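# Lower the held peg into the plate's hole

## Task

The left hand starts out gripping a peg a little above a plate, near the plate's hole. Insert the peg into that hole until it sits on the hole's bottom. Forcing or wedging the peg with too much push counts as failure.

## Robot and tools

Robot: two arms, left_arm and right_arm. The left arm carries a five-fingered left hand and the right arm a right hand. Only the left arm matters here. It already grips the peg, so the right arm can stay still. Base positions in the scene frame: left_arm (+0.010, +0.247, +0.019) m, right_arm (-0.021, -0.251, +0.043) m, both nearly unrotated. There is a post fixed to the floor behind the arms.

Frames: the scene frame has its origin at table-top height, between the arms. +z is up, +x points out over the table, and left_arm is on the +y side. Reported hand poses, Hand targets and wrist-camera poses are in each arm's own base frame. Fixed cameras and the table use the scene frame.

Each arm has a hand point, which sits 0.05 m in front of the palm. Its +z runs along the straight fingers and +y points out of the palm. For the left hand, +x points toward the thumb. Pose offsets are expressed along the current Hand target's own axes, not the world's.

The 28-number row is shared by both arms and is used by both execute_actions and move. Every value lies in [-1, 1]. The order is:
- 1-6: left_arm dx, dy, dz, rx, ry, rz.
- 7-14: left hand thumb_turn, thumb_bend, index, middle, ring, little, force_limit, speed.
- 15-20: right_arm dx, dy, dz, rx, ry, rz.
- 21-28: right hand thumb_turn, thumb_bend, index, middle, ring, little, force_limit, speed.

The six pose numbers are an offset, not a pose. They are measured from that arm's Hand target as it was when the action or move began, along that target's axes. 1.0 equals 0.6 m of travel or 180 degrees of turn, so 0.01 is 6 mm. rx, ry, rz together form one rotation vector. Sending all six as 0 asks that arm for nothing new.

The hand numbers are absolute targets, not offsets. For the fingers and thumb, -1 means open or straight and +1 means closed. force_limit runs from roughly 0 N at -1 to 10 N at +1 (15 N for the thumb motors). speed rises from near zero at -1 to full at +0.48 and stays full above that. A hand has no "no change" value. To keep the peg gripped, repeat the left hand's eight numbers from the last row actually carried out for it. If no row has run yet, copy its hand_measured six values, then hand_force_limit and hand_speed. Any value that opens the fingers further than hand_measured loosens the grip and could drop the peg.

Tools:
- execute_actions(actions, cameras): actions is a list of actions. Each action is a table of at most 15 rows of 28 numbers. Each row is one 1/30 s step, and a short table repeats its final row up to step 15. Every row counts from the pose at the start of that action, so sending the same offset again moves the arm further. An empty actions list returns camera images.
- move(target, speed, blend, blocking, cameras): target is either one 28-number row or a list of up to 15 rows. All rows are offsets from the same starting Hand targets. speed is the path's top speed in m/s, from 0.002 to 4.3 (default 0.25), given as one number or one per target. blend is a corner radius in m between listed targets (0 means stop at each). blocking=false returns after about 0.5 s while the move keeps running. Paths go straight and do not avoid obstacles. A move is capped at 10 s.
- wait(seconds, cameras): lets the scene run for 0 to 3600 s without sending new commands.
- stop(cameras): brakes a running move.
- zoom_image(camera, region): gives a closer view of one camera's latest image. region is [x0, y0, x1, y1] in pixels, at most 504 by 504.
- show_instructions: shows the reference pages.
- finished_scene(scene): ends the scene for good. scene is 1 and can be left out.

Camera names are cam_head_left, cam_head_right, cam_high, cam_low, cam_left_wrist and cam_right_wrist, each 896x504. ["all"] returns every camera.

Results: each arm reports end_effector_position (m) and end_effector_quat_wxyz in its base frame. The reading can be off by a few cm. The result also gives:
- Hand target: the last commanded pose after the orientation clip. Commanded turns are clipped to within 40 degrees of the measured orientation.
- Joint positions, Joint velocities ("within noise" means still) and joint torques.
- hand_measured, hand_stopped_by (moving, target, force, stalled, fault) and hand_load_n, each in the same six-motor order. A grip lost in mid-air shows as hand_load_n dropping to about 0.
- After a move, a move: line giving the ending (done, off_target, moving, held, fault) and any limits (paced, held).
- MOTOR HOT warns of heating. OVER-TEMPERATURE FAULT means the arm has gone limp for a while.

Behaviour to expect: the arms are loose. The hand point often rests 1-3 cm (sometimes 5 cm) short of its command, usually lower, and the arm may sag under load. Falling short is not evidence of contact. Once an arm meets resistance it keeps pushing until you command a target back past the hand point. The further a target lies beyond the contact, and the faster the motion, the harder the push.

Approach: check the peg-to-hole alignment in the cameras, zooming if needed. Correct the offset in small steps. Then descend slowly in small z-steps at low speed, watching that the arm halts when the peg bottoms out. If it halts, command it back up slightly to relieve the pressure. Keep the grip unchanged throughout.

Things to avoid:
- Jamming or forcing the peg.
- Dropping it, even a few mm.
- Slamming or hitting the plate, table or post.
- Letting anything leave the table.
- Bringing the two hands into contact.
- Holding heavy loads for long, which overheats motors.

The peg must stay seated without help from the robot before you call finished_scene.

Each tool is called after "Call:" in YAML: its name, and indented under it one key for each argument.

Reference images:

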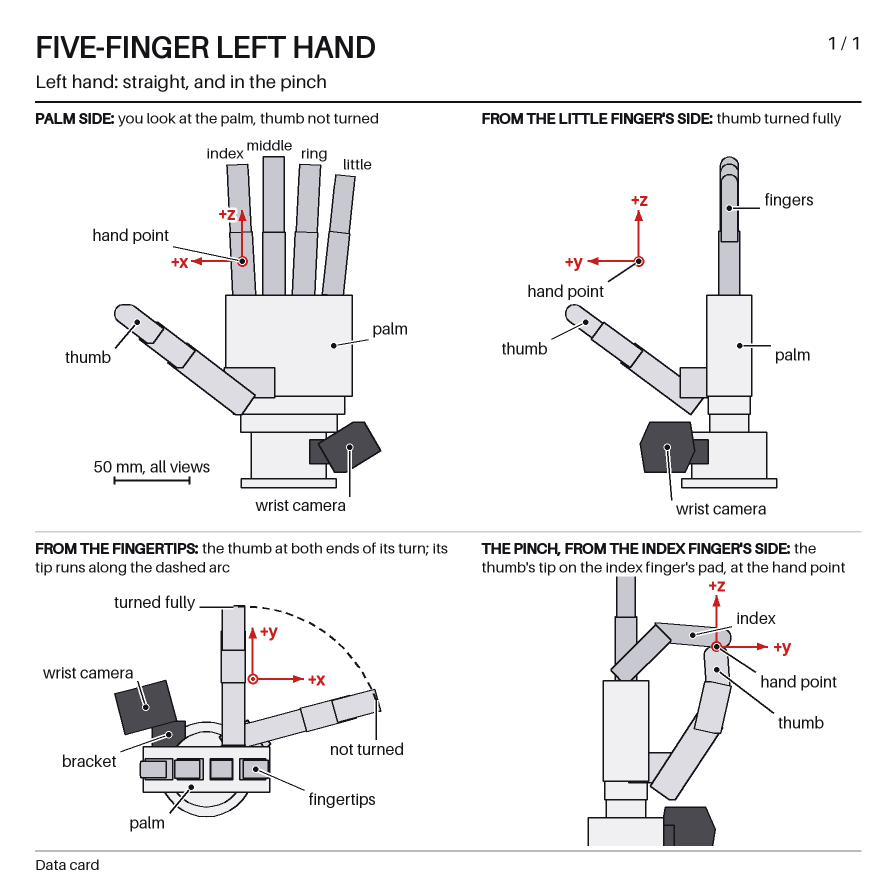

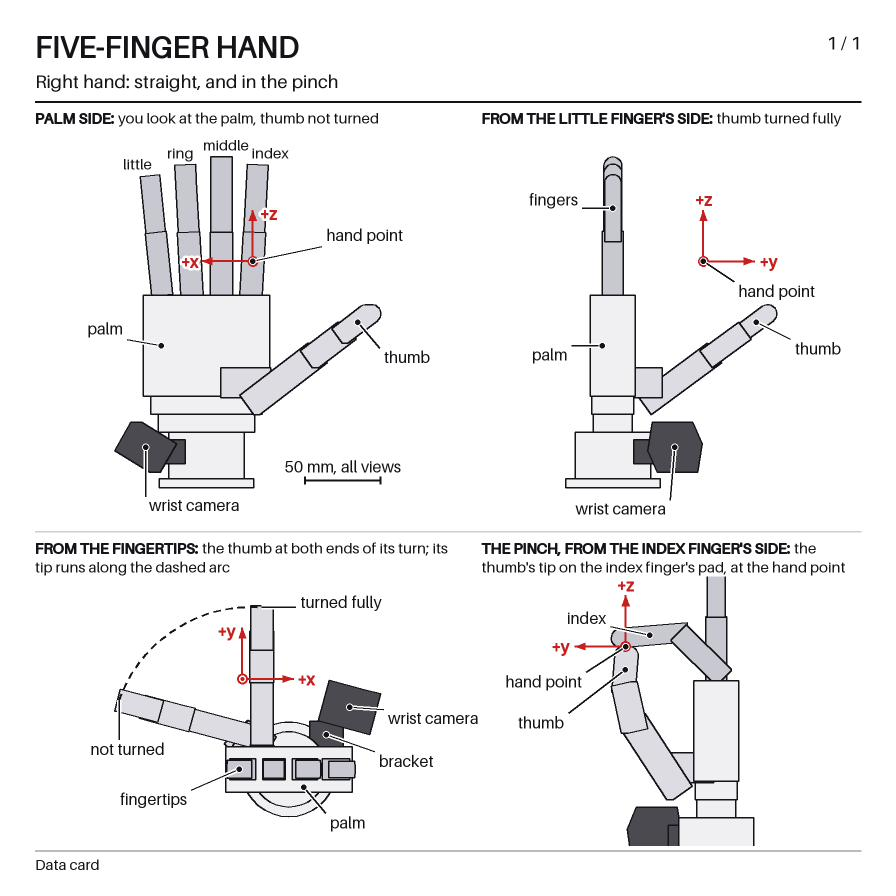

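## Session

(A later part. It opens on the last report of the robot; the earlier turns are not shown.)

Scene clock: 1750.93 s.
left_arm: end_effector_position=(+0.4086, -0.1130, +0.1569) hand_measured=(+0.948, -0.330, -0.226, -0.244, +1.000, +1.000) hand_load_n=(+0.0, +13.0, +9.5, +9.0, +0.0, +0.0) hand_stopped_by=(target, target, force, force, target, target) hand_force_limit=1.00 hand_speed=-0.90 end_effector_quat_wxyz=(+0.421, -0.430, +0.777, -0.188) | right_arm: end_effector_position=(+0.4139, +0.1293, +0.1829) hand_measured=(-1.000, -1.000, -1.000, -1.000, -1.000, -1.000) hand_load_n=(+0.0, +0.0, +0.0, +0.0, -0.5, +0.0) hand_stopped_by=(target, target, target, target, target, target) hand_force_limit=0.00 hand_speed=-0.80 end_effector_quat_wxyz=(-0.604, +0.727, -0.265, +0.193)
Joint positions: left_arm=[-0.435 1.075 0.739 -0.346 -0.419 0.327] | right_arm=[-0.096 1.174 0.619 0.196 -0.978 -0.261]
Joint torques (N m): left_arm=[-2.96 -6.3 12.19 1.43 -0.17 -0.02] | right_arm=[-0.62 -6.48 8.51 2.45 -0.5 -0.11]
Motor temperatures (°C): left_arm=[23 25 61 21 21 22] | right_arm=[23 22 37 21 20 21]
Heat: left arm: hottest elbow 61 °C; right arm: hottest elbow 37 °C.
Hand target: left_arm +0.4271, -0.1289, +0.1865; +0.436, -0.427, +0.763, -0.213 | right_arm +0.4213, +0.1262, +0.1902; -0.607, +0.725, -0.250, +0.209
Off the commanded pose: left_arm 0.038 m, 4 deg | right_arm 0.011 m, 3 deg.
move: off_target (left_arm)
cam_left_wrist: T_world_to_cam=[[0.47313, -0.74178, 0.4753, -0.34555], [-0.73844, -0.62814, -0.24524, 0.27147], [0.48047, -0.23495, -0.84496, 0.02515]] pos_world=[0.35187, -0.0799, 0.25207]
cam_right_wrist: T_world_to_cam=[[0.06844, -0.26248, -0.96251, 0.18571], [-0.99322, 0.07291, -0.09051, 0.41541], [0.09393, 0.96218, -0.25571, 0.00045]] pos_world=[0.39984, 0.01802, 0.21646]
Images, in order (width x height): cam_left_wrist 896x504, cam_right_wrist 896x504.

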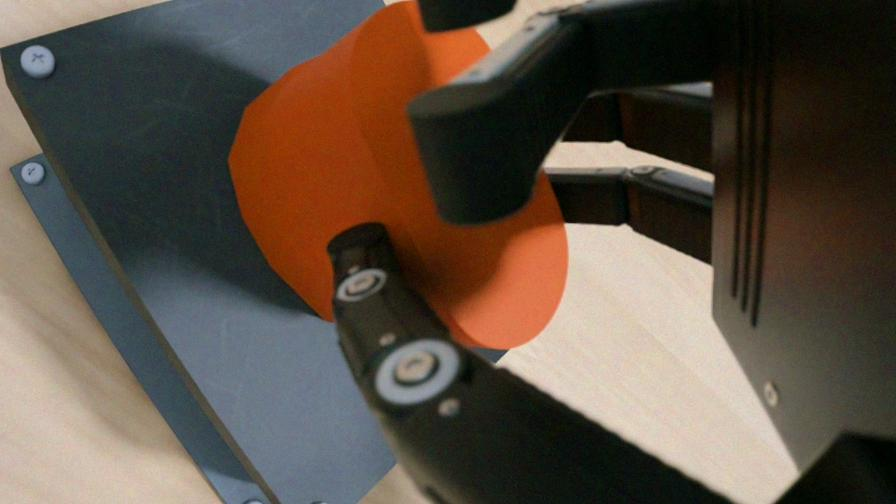

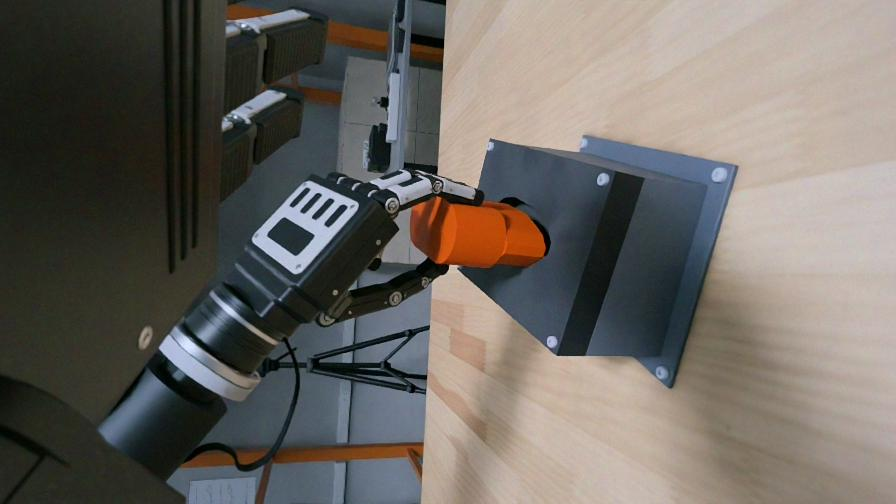

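Call:
move:
  target: [-0.0161,-0.02325,-0.0176,0,0,0,0.948,-0.324,-0.226,-0.244,1.0,1.0,1.0,-0.9,0,0,0,0,0,0,-1,-1,-1,-1,-1,-1,0.0,-0.8]
  speed: 0.04
  cameras: ["cam_right_wrist","cam_left_wrist"]

Call:
zoom_image:
  camera: "cam_right_wrist"
  region: [490, 180, 570, 280]

Call:
zoom_image:
  camera: "cam_left_wrist"
  region: [200, 80, 350, 330]

Scene clock: 1761.60 s.
left_arm: end_effector_position=(+0.4065, -0.1130, +0.1626) hand_measured=(+0.948, -0.330, -0.226, -0.244, +1.000, +1.000) hand_load_n=(+1.0, +14.0, +10.0, +7.5, +0.0, +0.0) hand_stopped_by=(target, target, force, force, target, target) hand_force_limit=1.00 hand_speed=-0.90 end_effector_quat_wxyz=(+0.414, -0.430, +0.782, -0.180) | right_arm: end_effector_position=(+0.4139, +0.1293, +0.1829) hand_measured=(-1.000, -1.000, -1.000, -1.000, -1.000, -1.000) hand_load_n=(-0.5, +0.0, +0.0, +0.0, +0.0, +0.0) hand_stopped_by=(target, target, target, target, target, target) hand_force_limit=0.00 hand_speed=-0.80 end_effector_quat_wxyz=(-0.604, +0.727, -0.265, +0.193)
Joint positions: left_arm=[-0.436 1.075 0.765 -0.397 -0.419 0.324] | right_arm=[-0.096 1.174 0.619 0.196 -0.978 -0.261]
Joint torques (N m): left_arm=[-2.96 -7.82 13.34 1.1 -0.16 0] | right_arm=[-0.56 -6.53 8.55 2.43 -0.5 -0.1]
Motor temperatures (°C): left_arm=[23 25 62 21 21 22] | right_arm=[23 22 37 21 20 21]
Heat: left arm: hottest elbow 62 °C; right arm: hottest elbow 37 °C.
Hand target: left_arm +0.4272, -0.1289, +0.2065; +0.436, -0.427, +0.763, -0.213 | right_arm +0.4213, +0.1262, +0.1902; -0.607, +0.725, -0.250, +0.209
Off the commanded pose: left_arm 0.051 m, 5 deg | right_arm 0.011 m, 3 deg.
move: off_target (left_arm)
cam_left_wrist: T_world_to_cam=[[0.48362, -0.74533, 0.45891, -0.34924], [-0.74355, -0.62646, -0.23386, 0.27184], [0.46179, -0.22812, -0.85716, 0.04125]] pos_world=[0.35198, -0.0806, 0.2592]
cam_right_wrist: T_world_to_cam=[[0.06844, -0.26248, -0.96251, 0.18571], [-0.99322, 0.07291, -0.09051, 0.41541], [0.09393, 0.96218, -0.25571, 0.00045]] pos_world=[0.39984, 0.01802, 0.21646]
Images, in order (width x height): cam_left_wrist 896x504, cam_right_wrist 896x504.

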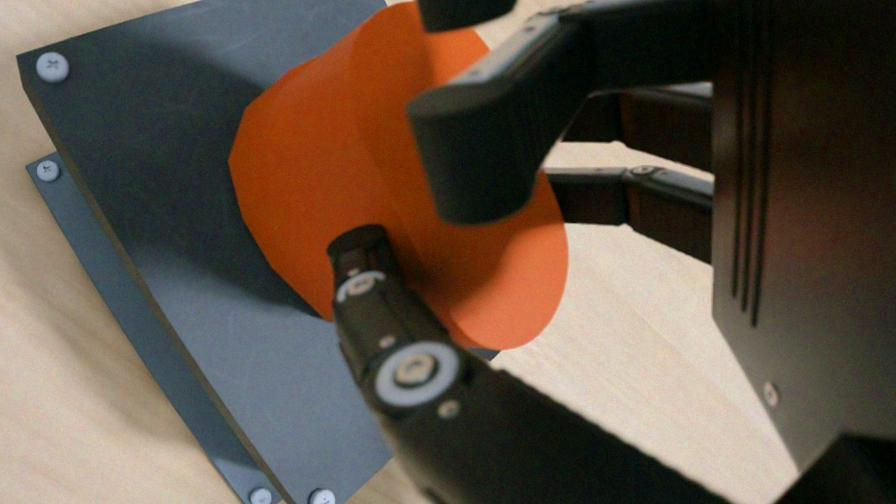

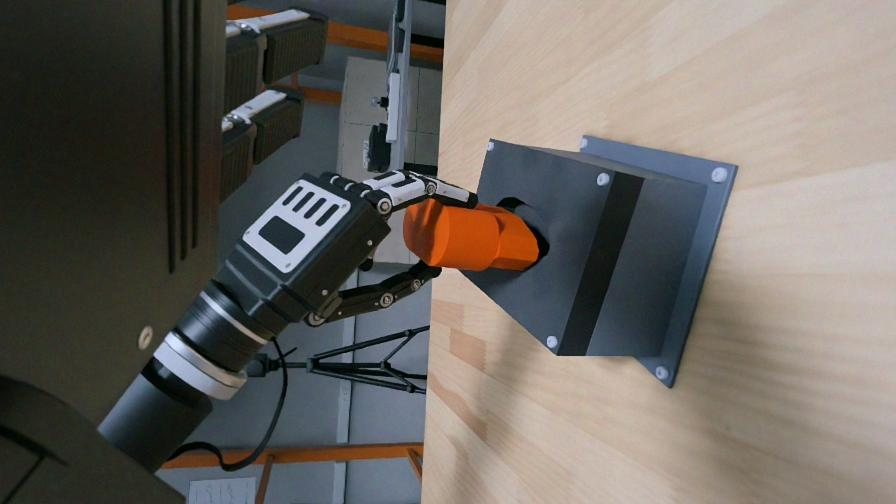

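Scaled by 5.040 from the camera's image (finer frame: 1280x720).

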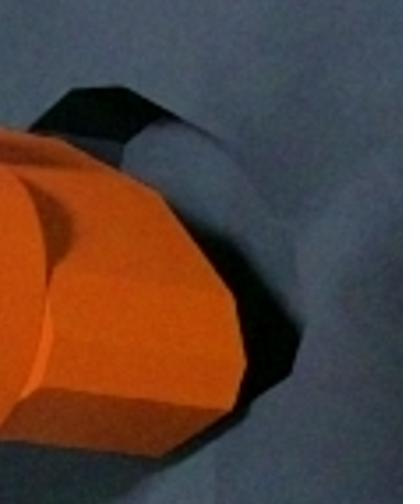

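Scaled by 2.016 from the camera's image (finer frame: 1280x720).

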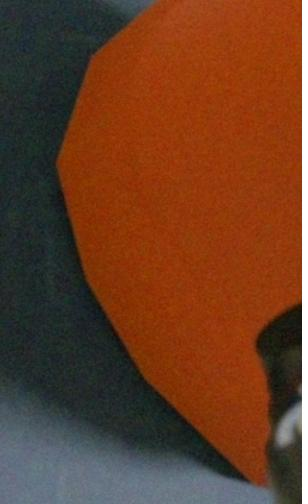

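Call:
move:
  target:
    - [-0.0046,-0.038,-0.0355,0,0,0,0.948,-0.324,-0.226,-0.244,1.0,1.0,1.0,-0.9,0,0,0,0,0,0,-1,-1,-1,-1,-1,-1,0.0,-0.8]
    - [0.0031,0.0320,0.0071,0,0,0,0.948,-0.324,-0.226,-0.244,1.0,1.0,1.0,-0.9,0,0,0,0,0,0,-1,-1,-1,-1,-1,-1,0.0,-0.8]
  speed: 0.05
  cameras: ["cam_right_wrist","cam_left_wrist"]

Call:
zoom_image:
  camera: "cam_right_wrist"
  region: [490, 180, 570, 280]

Call:
zoom_image:
  camera: "cam_left_wrist"
  region: [200, 80, 350, 330]

Scene clock: 1805.73 s.
left_arm: end_effector_position=(+0.4103, -0.1189, +0.1685) hand_measured=(+0.948, -0.330, -0.226, -0.244, +1.000, +1.000) hand_load_n=(+1.0, +13.5, +9.5, +8.0, +0.0, +0.0) hand_stopped_by=(target, target, force, force, target, target) hand_force_limit=1.00 hand_speed=-0.90 end_effector_quat_wxyz=(+0.415, -0.431, +0.777, -0.194) | right_arm: end_effector_position=(+0.4139, +0.1293, +0.1829) hand_measured=(-1.000, -1.000, -1.000, -1.000, -1.000, -1.000) hand_load_n=(-0.5, +0.0, +0.0, +0.0, -0.5, +0.0) hand_stopped_by=(target, target, target, target, target, target) hand_force_limit=0.00 hand_speed=-0.80 end_effector_quat_wxyz=(-0.604, +0.727, -0.265, +0.193)
Joint positions: left_arm=[-0.439 1.072 0.771 -0.383 -0.408 0.314] | right_arm=[-0.096 1.174 0.619 0.196 -0.978 -0.261]
Joint torques (N m): left_arm=[-1.14 -8.59 9.06 2.32 -0.09 0.2] | right_arm=[-0.62 -6.3 8.53 2.41 -0.5 -0.1]
Motor temperatures (°C): left_arm=[23 25 68 20 21 22] | right_arm=[23 22 36 21 20 21]
Heat: left arm: hottest elbow 68 °C; right arm: hottest elbow 36 °C.
Hand target: left_arm +0.4213, -0.1198, +0.1900; +0.436, -0.427, +0.763, -0.213 | right_arm +0.4213, +0.1262, +0.1902; -0.607, +0.725, -0.250, +0.209
Off the commanded pose: left_arm 0.024 m, 4 deg | right_arm 0.011 m, 3 deg.
move: off_target (left_arm)
cam_left_wrist: T_world_to_cam=[[0.47051, -0.73708, 0.48512, -0.35626], [-0.74292, -0.62754, -0.23294, 0.27169], [0.47613, -0.2508, -0.84285, 0.03233]] pos_world=[0.35408, -0.08399, 0.26337]
cam_right_wrist: T_world_to_cam=[[0.06844, -0.26248, -0.96251, 0.18571], [-0.99322, 0.07291, -0.09051, 0.41541], [0.09393, 0.96218, -0.25571, 0.00045]] pos_world=[0.39984, 0.01802, 0.21646]
Images, in order (width x height): cam_left_wrist 896x504, cam_right_wrist 896x504.

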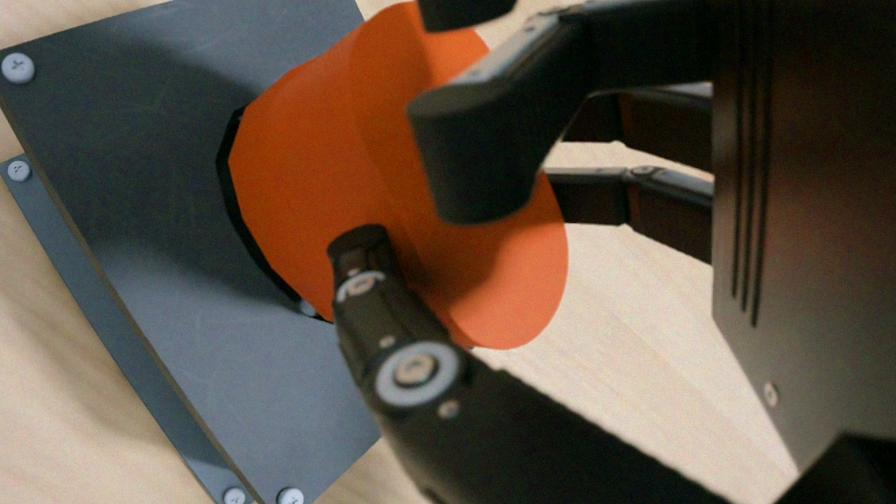

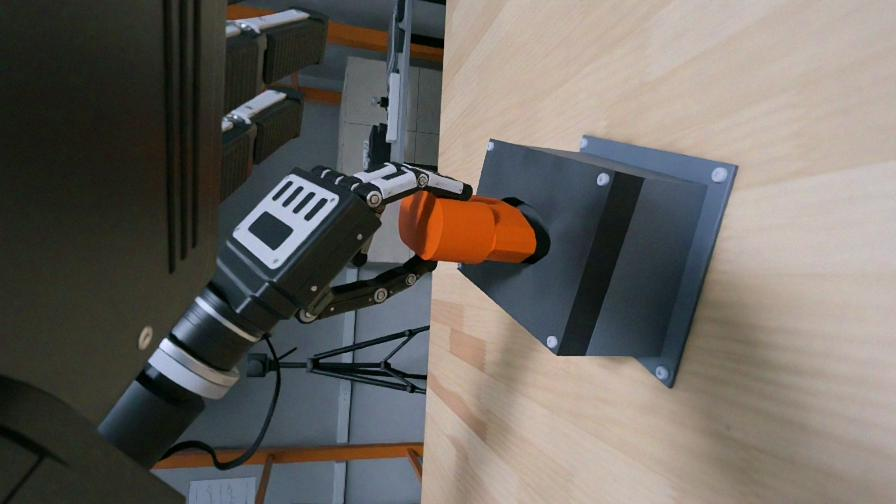

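Scaled by 5.040 from the camera's image (finer frame: 1280x720).

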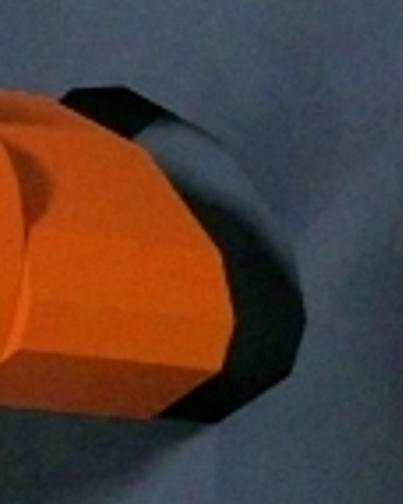

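Scaled by 2.016 from the camera's image (finer frame: 1280x720).

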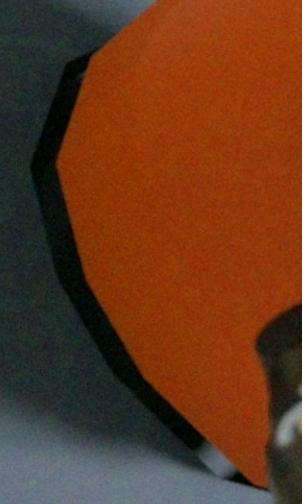

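Call:
move:
  target: [0.0029,0.0109,0.0104,0,0,0,0.948,-0.324,-0.226,-0.244,1.0,1.0,1.0,-0.9,0,0,0,0,0,0,-1,-1,-1,-1,-1,-1,0.0,-0.8]
  speed: 0.04
  cameras: ["cam_right_wrist","cam_left_wrist"]

Call:
zoom_image:
  camera: "cam_right_wrist"
  region: [490, 180, 570, 280]

Call:
zoom_image:
  camera: "cam_left_wrist"
  region: [200, 80, 350, 330]

Scene clock: 1841.40 s.
left_arm: end_effector_position=(+0.4106, -0.1202, +0.1641) hand_measured=(+0.948, -0.330, -0.226, -0.244, +1.000, +1.000) hand_load_n=(+1.0, +14.0, +9.5, +7.5, +0.0, +0.0) hand_stopped_by=(target, target, force, force, target, target) hand_force_limit=1.00 hand_speed=-0.90 end_effector_quat_wxyz=(+0.417, -0.428, +0.777, -0.200) | right_arm: end_effector_position=(+0.4139, +0.1293, +0.1829) hand_measured=(-1.000, -1.000, -1.000, -1.000, -1.000, -1.000) hand_load_n=(+0.0, +0.0, +0.0, +0.0, +0.0, +0.0) hand_stopped_by=(target, target, target, target, target, target) hand_force_limit=0.00 hand_speed=-0.80 end_effector_quat_wxyz=(-0.604, +0.727, -0.265, +0.193)
Joint positions: left_arm=[-0.439 1.072 0.754 -0.354 -0.401 0.321] | right_arm=[-0.096 1.174 0.619 0.196 -0.978 -0.261]
Joint torques (N m): left_arm=[-1.14 -7.71 8.98 2.32 -0.08 0.2] | right_arm=[-0.56 -6.48 8.49 2.47 -0.49 -0.11]
Motor temperatures (°C): left_arm=[23 25 61 21 21 22] | right_arm=[23 22 36 21 20 21]
Heat: left arm: hottest elbow 61 °C; right arm: hottest elbow 36 °C.
Hand target: left_arm +0.4231, -0.1174, +0.1813; +0.436, -0.427, +0.763, -0.213 | right_arm +0.4213, +0.1262, +0.1902; -0.607, +0.725, -0.250, +0.209
Off the commanded pose: left_arm 0.021 m, 3 deg | right_arm 0.011 m, 3 deg.
move: off_target (left_arm)
cam_left_wrist: T_world_to_cam=[[0.45921, -0.73927, 0.49255, -0.35213], [-0.74684, -0.62151, -0.23653, 0.27301], [0.48099, -0.25924, -0.83752, 0.02416]] pos_world=[0.35398, -0.08437, 0.25825]
cam_right_wrist: T_world_to_cam=[[0.06844, -0.26248, -0.96251, 0.18571], [-0.99322, 0.07291, -0.09051, 0.41541], [0.09393, 0.96218, -0.25571, 0.00045]] pos_world=[0.39984, 0.01802, 0.21646]
Images, in order (width x height): cam_left_wrist 896x504, cam_right_wrist 896x504.

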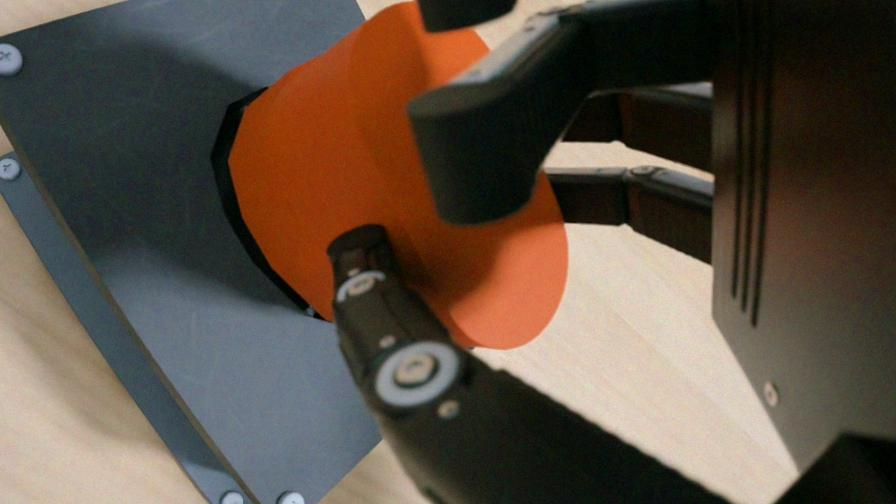

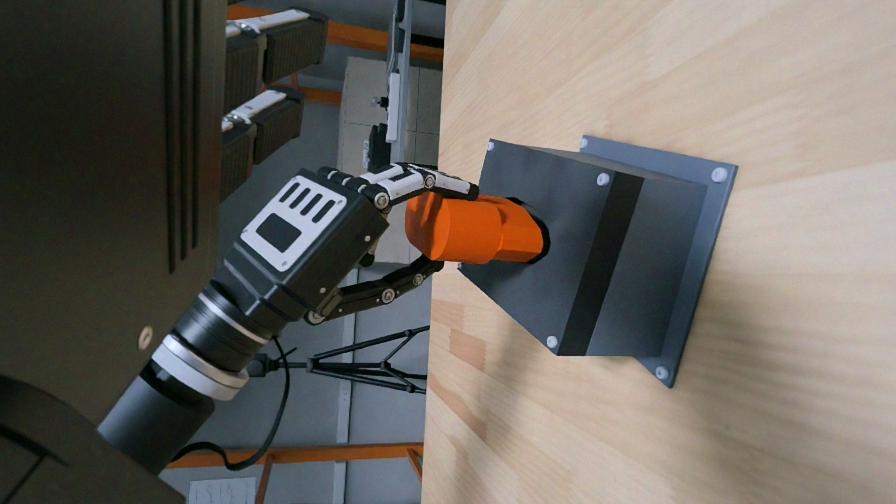

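Scaled by 5.040 from the camera's image (finer frame: 1280x720).

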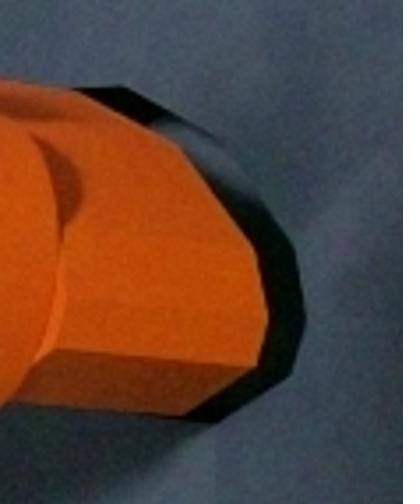

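Scaled by 2.016 from the camera's image (finer frame: 1280x720).

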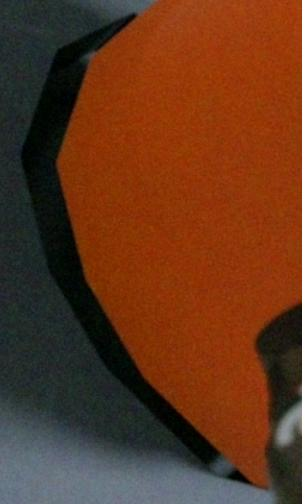

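Call:
move:
  target: [-0.0049,0.0073,0.0056,0,0,0,0.948,-0.324,-0.226,-0.244,1.0,1.0,1.0,-0.9,0,0,0,0,0,0,-1,-1,-1,-1,-1,-1,0.0,-0.8]
  speed: 0.04
  cameras: ["cam_right_wrist","cam_left_wrist"]

Call:
zoom_image:
  camera: "cam_right_wrist"
  region: [490, 180, 570, 280]

Call:
zoom_image:
  camera: "cam_left_wrist"
  region: [200, 80, 350, 330]

Scene clock: 1870.27 s.
left_arm: end_effector_position=(+0.4136, -0.1115, +0.1618) hand_measured=(+0.948, -0.330, -0.226, -0.244, +1.000, +1.000) hand_load_n=(+1.0, +14.0, +10.0, +7.5, +0.0, +0.0) hand_stopped_by=(target, target, force, force, target, target) hand_force_limit=1.00 hand_speed=-0.90 end_effector_quat_wxyz=(+0.418, -0.431, +0.774, -0.199) | right_arm: end_effector_position=(+0.4139, +0.1293, +0.1829) hand_measured=(-1.000, -1.000, -1.000, -1.000, -1.000, -1.000) hand_load_n=(+0.0, +0.0, +0.0, +0.0, +0.0, +0.0) hand_stopped_by=(target, target, target, target, target, target) hand_force_limit=0.00 hand_speed=-0.80 end_effector_quat_wxyz=(-0.604, +0.727, -0.265, +0.193)
Joint positions: left_arm=[-0.413 1.072 0.747 -0.34 -0.387 0.331] | right_arm=[-0.096 1.174 0.619 0.196 -0.978 -0.261]
Joint torques (N m): left_arm=[-1.2 -7.59 8.92 2.37 -0.07 0.2] | right_arm=[-0.44 -6.36 8.51 2.45 -0.5 -0.1]
Motor temperatures (°C): left_arm=[23 25 60 21 21 22] | right_arm=[23 22 36 21 20 21]
Heat: left arm: hottest elbow 60 °C; right arm: hottest elbow 36 °C.
Hand target: left_arm +0.4247, -0.1124, +0.1779; +0.436, -0.427, +0.763, -0.213 | right_arm +0.4213, +0.1262, +0.1902; -0.607, +0.725, -0.250, +0.209
Off the commanded pose: left_arm 0.020 m, 3 deg | right_arm 0.011 m, 3 deg.
move: off_target (left_arm)
cam_left_wrist: T_world_to_cam=[[0.46515, -0.73428, 0.49444, -0.34806], [-0.74076, -0.62867, -0.23675, 0.27684], [0.48468, -0.25613, -0.83635, 0.02166]] pos_world=[0.35648, -0.07599, 0.25575]
cam_right_wrist: T_world_to_cam=[[0.06844, -0.26248, -0.96251, 0.18571], [-0.99322, 0.07291, -0.09051, 0.41541], [0.09393, 0.96218, -0.25571, 0.00045]] pos_world=[0.39984, 0.01802, 0.21646]
Images, in order (width x height): cam_left_wrist 896x504, cam_right_wrist 896x504.

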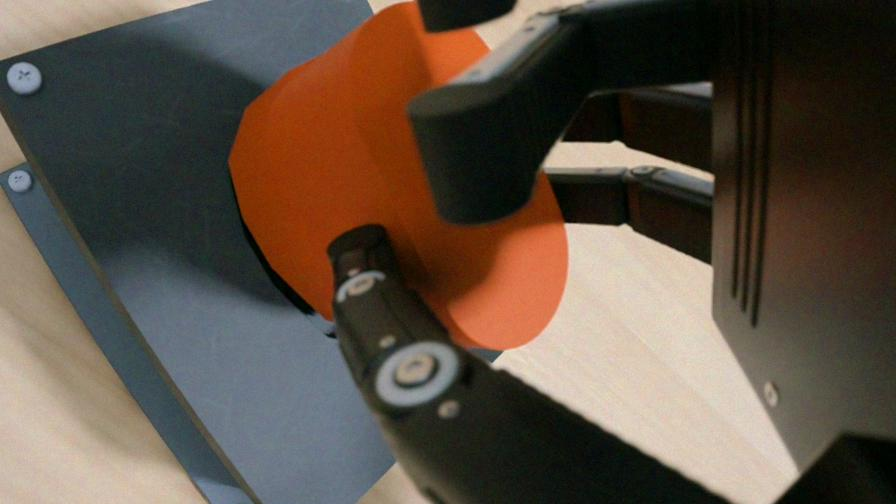

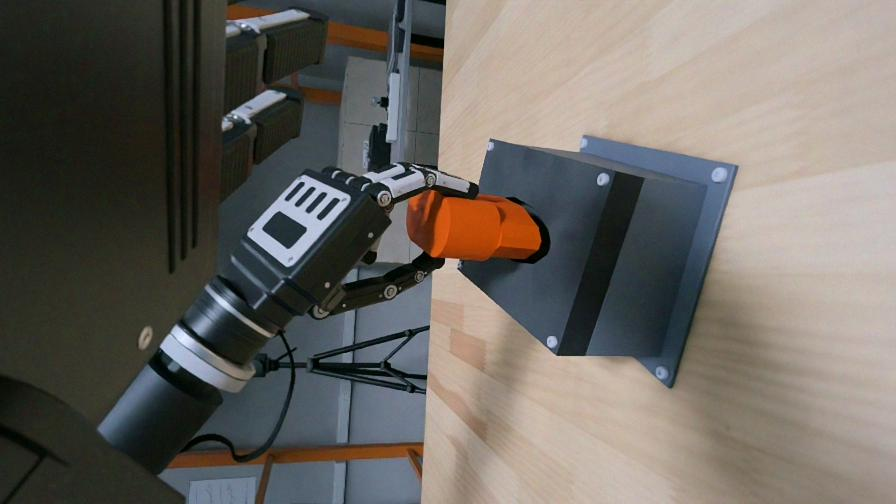

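Scaled by 5.040 from the camera's image (finer frame: 1280x720).

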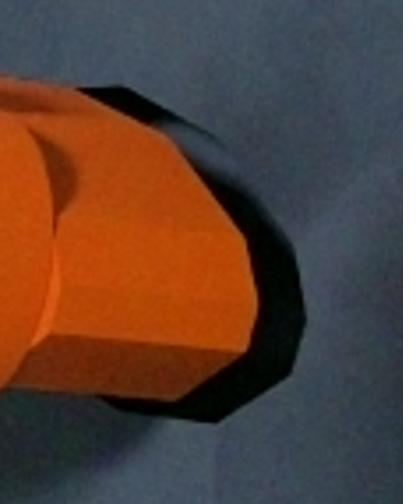

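Scaled by 2.016 from the camera's image (finer frame: 1280x720).

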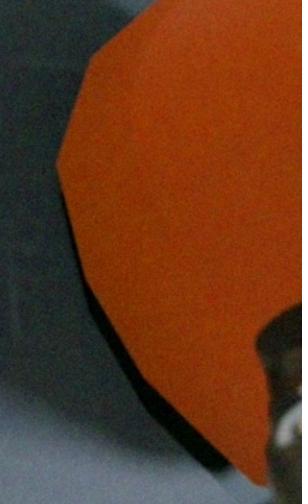

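Call:
move:
  target:
    - [-0.0030,-0.0847,-0.0498,0,0,0,0.948,-0.324,-0.226,-0.244,1.0,1.0,1.0,-0.9,0,0,0,0,0,0,-1,-1,-1,-1,-1,-1,0.0,-0.8]
    - [-0.0017,-0.0210,-0.0142,0,0,0,0.948,-0.324,-0.226,-0.244,1.0,1.0,1.0,-0.9,0,0,0,0,0,0,-1,-1,-1,-1,-1,-1,0.0,-0.8]
    - [0.0043,-0.0050,-0.0036,0,0,0,0.948,-0.324,-0.226,-0.244,1.0,1.0,1.0,-0.9,0,0,0,0,0,0,-1,-1,-1,-1,-1,-1,0.0,-0.8]
  speed: 0.04
  blend: [0, 0.004, 0]
  cameras: ["cam_right_wrist","cam_left_wrist"]

Call:
zoom_image:
  camera: "cam_right_wrist"
  region: [490, 180, 570, 280]

Call:
zoom_image:
  camera: "cam_left_wrist"
  region: [200, 80, 350, 330]

Scene clock: 1920.70 s.
left_arm: end_effector_position=(+0.4113, -0.1189, +0.1633) hand_measured=(+0.948, -0.330, -0.226, -0.244, +1.000, +1.000) hand_load_n=(+1.0, +14.0, +10.0, +8.0, +0.0, +0.0) hand_stopped_by=(target, target, force, force, target, target) hand_force_limit=1.00 hand_speed=-0.90 end_effector_quat_wxyz=(+0.417, -0.428, +0.776, -0.200) | right_arm: end_effector_position=(+0.4139, +0.1293, +0.1829) hand_measured=(-1.000, -1.000, -1.000, -1.000, -1.000, -1.000) hand_load_n=(+0.0, +0.0, +0.0, +0.0, +0.0, +0.0) hand_stopped_by=(target, target, target, target, target, target) hand_force_limit=0.00 hand_speed=-0.80 end_effector_quat_wxyz=(-0.604, +0.727, -0.265, +0.193)
Joint positions: left_arm=[-0.435 1.072 0.751 -0.347 -0.397 0.322] | right_arm=[-0.096 1.174 0.619 0.196 -0.978 -0.261]
Joint torques (N m): left_arm=[-1.14 -7.59 8.96 2.36 -0.07 0.2] | right_arm=[-0.5 -6.48 8.51 2.47 -0.5 -0.1]
Motor temperatures (°C): left_arm=[23 25 56 21 21 22] | right_arm=[23 22 36 21 20 21]
Heat: left arm: hottest elbow 56 °C; right arm: hottest elbow 36 °C.
Hand target: left_arm +0.4236, -0.1163, +0.1799; +0.436, -0.427, +0.763, -0.213 | right_arm +0.4213, +0.1262, +0.1902; -0.607, +0.725, -0.250, +0.209
Off the commanded pose: left_arm 0.021 m, 3 deg | right_arm 0.011 m, 3 deg.
move: off_target (left_arm)
cam_left_wrist: T_world_to_cam=[[0.45924, -0.73779, 0.49473, -0.35128], [-0.74554, -0.62293, -0.23691, 0.27354], [0.48297, -0.26004, -0.83613, 0.02231]] pos_world=[0.35448, -0.08297, 0.25725]
cam_right_wrist: T_world_to_cam=[[0.06844, -0.26248, -0.96251, 0.18571], [-0.99322, 0.07291, -0.09051, 0.41541], [0.09393, 0.96218, -0.25571, 0.00045]] pos_world=[0.39984, 0.01802, 0.21646]
Images, in order (width x height): cam_left_wrist 896x504, cam_right_wrist 896x504.

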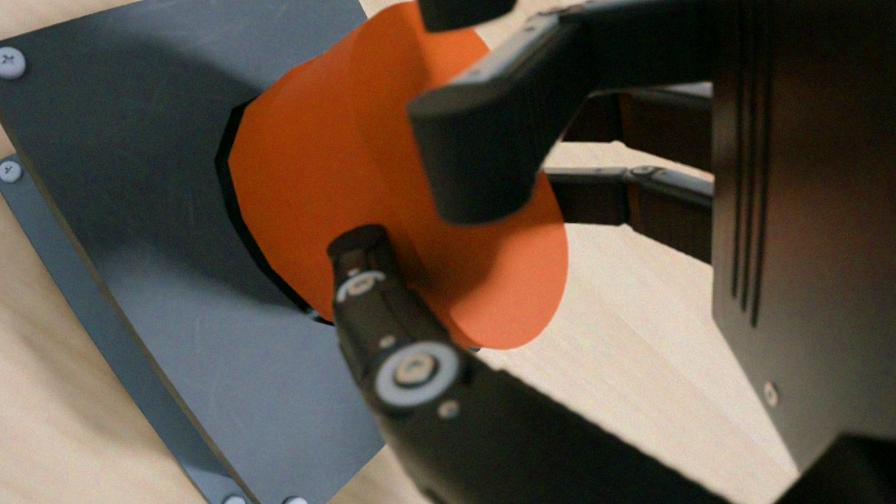

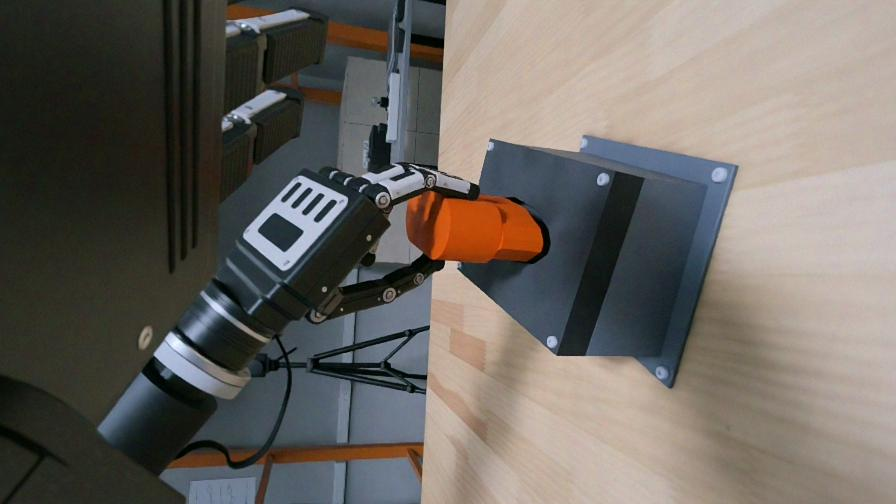

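Scaled by 5.040 from the camera's image (finer frame: 1280x720).

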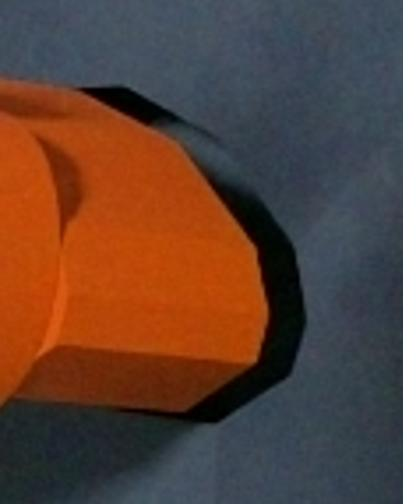

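Scaled by 2.016 from the camera's image (finer frame: 1280x720).

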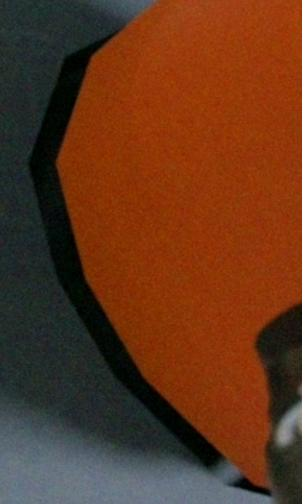

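Call:
move:
  target:
    - [0.0130,-0.0504,-0.0245,0,0,0,0.948,-0.324,-0.226,-0.244,1.0,1.0,1.0,-0.9,0,0,0,0,0,0,-1,-1,-1,-1,-1,-1,0.0,-0.8]
    - [-0.0008,-0.0011,-0.0016,0,0,0,0.948,-0.324,-0.226,-0.244,1.0,1.0,1.0,-0.9,0,0,0,0,0,0,-1,-1,-1,-1,-1,-1,0.0,-0.8]
  speed: 0.05
  cameras: ["cam_right_wrist","cam_left_wrist"]

Call:
zoom_image:
  camera: "cam_right_wrist"
  region: [490, 180, 570, 280]

Call:
zoom_image:
  camera: "cam_left_wrist"
  region: [200, 80, 350, 330]

Scene clock: 1959.80 s.
left_arm: end_effector_position=(+0.4115, -0.1154, +0.1632) hand_measured=(+0.948, -0.330, -0.226, -0.244, +1.000, +1.000) hand_load_n=(+1.0, +14.0, +9.5, +7.5, +0.0, +0.0) hand_stopped_by=(target, target, force, force, target, target) hand_force_limit=1.00 hand_speed=-0.90 end_effector_quat_wxyz=(+0.417, -0.431, +0.775, -0.197) | right_arm: end_effector_position=(+0.4139, +0.1293, +0.1829) hand_measured=(-1.000, -1.000, -1.000, -1.000, -1.000, -1.000) hand_load_n=(+0.0, +0.0, +0.0, +0.0, +0.0, +0.0) hand_stopped_by=(target, target, target, target, target, target) hand_force_limit=0.00 hand_speed=-0.80 end_effector_quat_wxyz=(-0.604, +0.727, -0.265, +0.193)
Joint positions: left_arm=[-0.427 1.072 0.753 -0.354 -0.397 0.322] | right_arm=[-0.096 1.174 0.619 0.196 -0.978 -0.261]
Joint torques (N m): left_arm=[-1.32 -7.82 9.02 2.35 -0.08 0.2] | right_arm=[-0.56 -6.36 8.47 2.48 -0.5 -0.11]
Motor temperatures (°C): left_arm=[23 24 55 21 21 22] | right_arm=[22 22 36 21 20 20]
Heat: left arm: hottest elbow 55 °C; right arm: hottest elbow 36 °C.
Hand target: left_arm +0.4232, -0.1163, +0.1811; +0.436, -0.427, +0.763, -0.213 | right_arm +0.4213, +0.1262, +0.1902; -0.607, +0.725, -0.250, +0.209
Off the commanded pose: left_arm 0.021 m, 3 deg | right_arm 0.011 m, 3 deg.
move: off_target (left_arm)
cam_left_wrist: T_world_to_cam=[[0.46693, -0.7352, 0.49138, -0.35104], [-0.74173, -0.62817, -0.23504, 0.27335], [0.48147, -0.25472, -0.83863, 0.0247]] pos_world=[0.35478, -0.08009, 0.25746]
cam_right_wrist: T_world_to_cam=[[0.06844, -0.26248, -0.96251, 0.18571], [-0.99322, 0.07291, -0.09051, 0.41541], [0.09393, 0.96218, -0.25571, 0.00045]] pos_world=[0.39984, 0.01802, 0.21646]
Images, in order (width x height): cam_left_wrist 896x504, cam_right_wrist 896x504.

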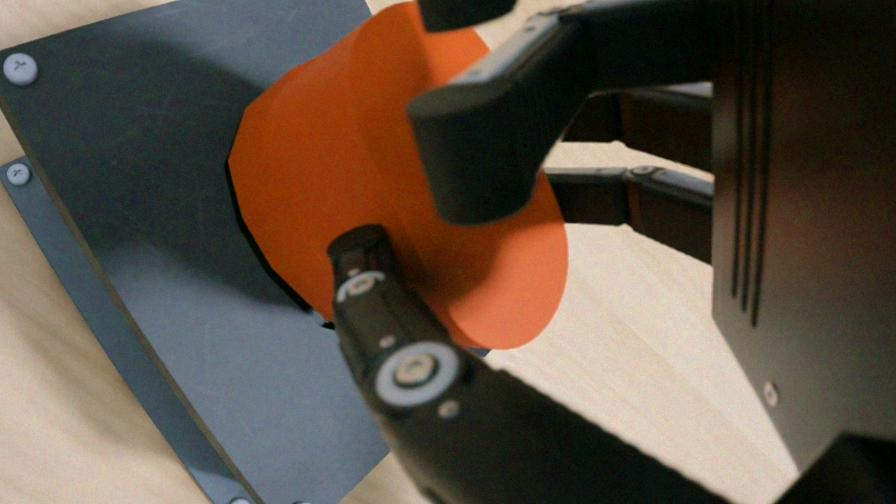

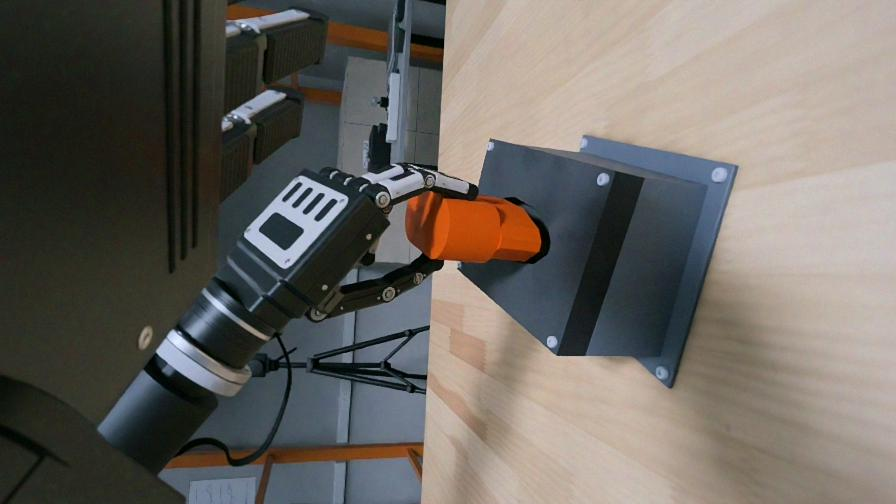

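Scaled by 5.040 from the camera's image (finer frame: 1280x720).

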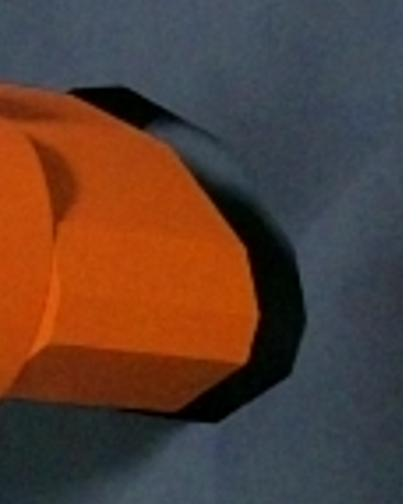

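Scaled by 2.016 from the camera's image (finer frame: 1280x720).

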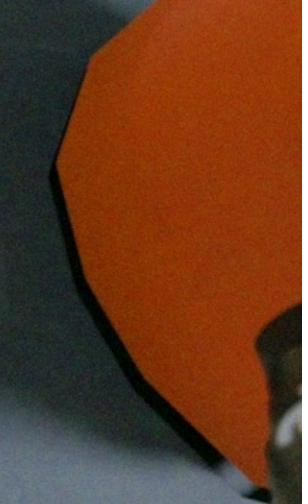

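Call:
move:
  target: [0.0040,0.0104,0.0077,0,0,0,0.948,-0.324,-0.226,-0.244,1.0,1.0,1.0,-0.9,0,0,0,0,0,0,-1,-1,-1,-1,-1,-1,0.0,-0.8]
  speed: 0.03
  cameras: ["cam_right_wrist","cam_left_wrist"]

Call:
zoom_image:
  camera: "cam_right_wrist"
  region: [490, 180, 570, 280]

Call:
zoom_image:
  camera: "cam_left_wrist"
  region: [200, 80, 350, 330]

Scene clock: 1981.47 s.
left_arm: end_effector_position=(+0.4113, -0.1160, +0.1584) hand_measured=(+0.948, -0.330, -0.226, -0.244, +1.000, +1.000) hand_load_n=(+1.0, +13.5, +10.0, +7.5, +0.0, +0.0) hand_stopped_by=(target, target, force, force, target, target) hand_force_limit=1.00 hand_speed=-0.90 end_effector_quat_wxyz=(+0.418, -0.429, +0.775, -0.201) | right_arm: end_effector_position=(+0.4139, +0.1293, +0.1829) hand_measured=(-1.000, -1.000, -1.000, -1.000, -1.000, -1.000) hand_load_n=(-0.5, +0.0, +0.0, +0.0, +0.0, +0.0) hand_stopped_by=(target, target, target, target, target, target) hand_force_limit=0.00 hand_speed=-0.80 end_effector_quat_wxyz=(-0.604, +0.727, -0.265, +0.193)
Joint positions: left_arm=[-0.427 1.072 0.736 -0.327 -0.393 0.325] | right_arm=[-0.096 1.174 0.619 0.196 -0.978 -0.261]
Joint torques (N m): left_arm=[-1.26 -7.12 8.94 2.33 -0.07 0.2] | right_arm=[-0.5 -6.42 8.49 2.45 -0.52 -0.1]
Motor temperatures (°C): left_arm=[23 25 57 21 21 22] | right_arm=[22 22 36 21 20 20]
Heat: left arm: hottest elbow 57 °C; right arm: hottest elbow 36 °C.
Hand target: left_arm +0.4236, -0.1147, +0.1731; +0.436, -0.427, +0.763, -0.213 | right_arm +0.4213, +0.1262, +0.1902; -0.607, +0.725, -0.250, +0.209
Off the commanded pose: left_arm 0.019 m, 3 deg | right_arm 0.011 m, 3 deg.
move: off_target (left_arm)
cam_left_wrist: T_world_to_cam=[[0.45956, -0.73575, 0.49747, -0.34702], [-0.74341, -0.62513, -0.2378, 0.2731], [0.48595, -0.26054, -0.83425, 0.01734]] pos_world=[0.35408, -0.08008, 0.25204]
cam_right_wrist: T_world_to_cam=[[0.06844, -0.26248, -0.96251, 0.18571], [-0.99322, 0.07291, -0.09051, 0.41541], [0.09393, 0.96218, -0.25571, 0.00045]] pos_world=[0.39984, 0.01802, 0.21646]
Images, in order (width x height): cam_left_wrist 896x504, cam_right_wrist 896x504.

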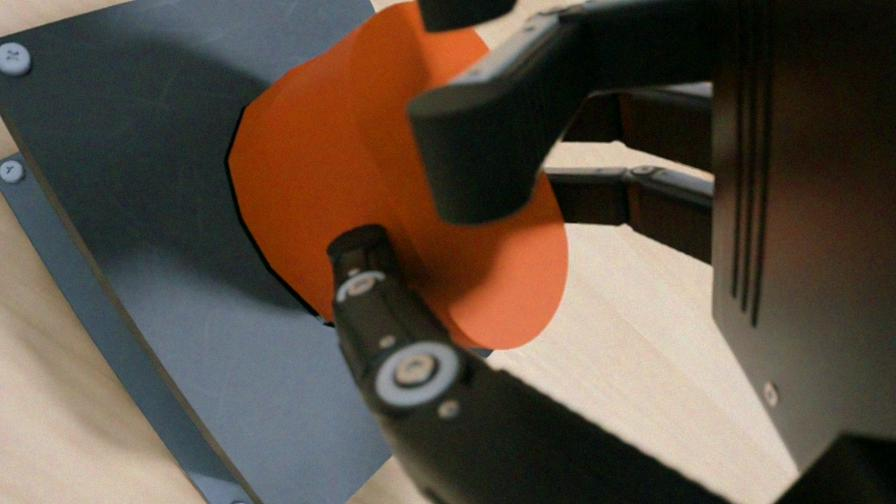

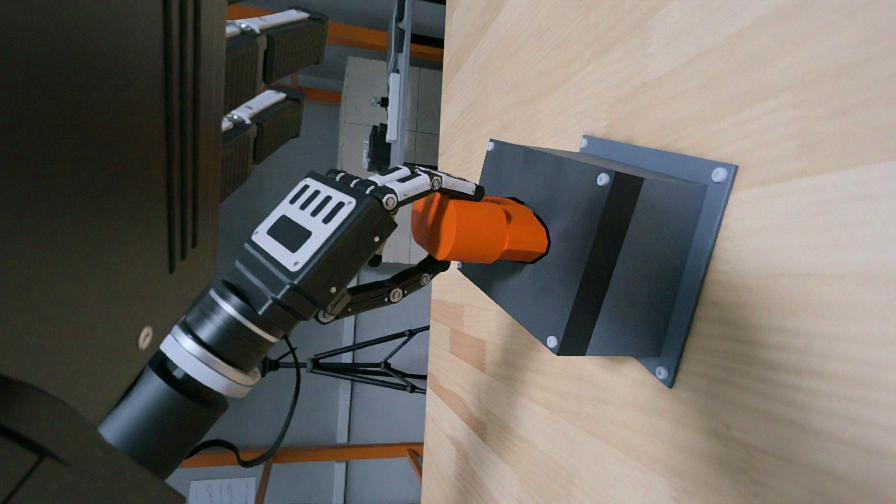

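Scaled by 5.040 from the camera's image (finer frame: 1280x720).

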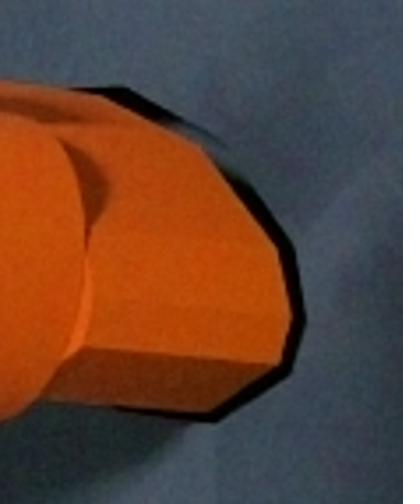

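Scaled by 2.016 from the camera's image (finer frame: 1280x720).

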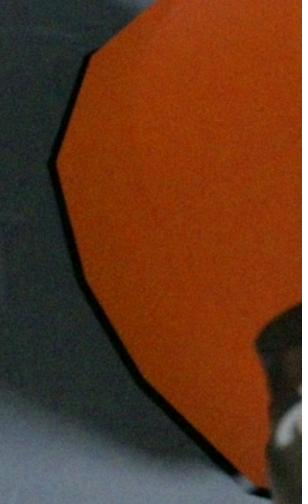

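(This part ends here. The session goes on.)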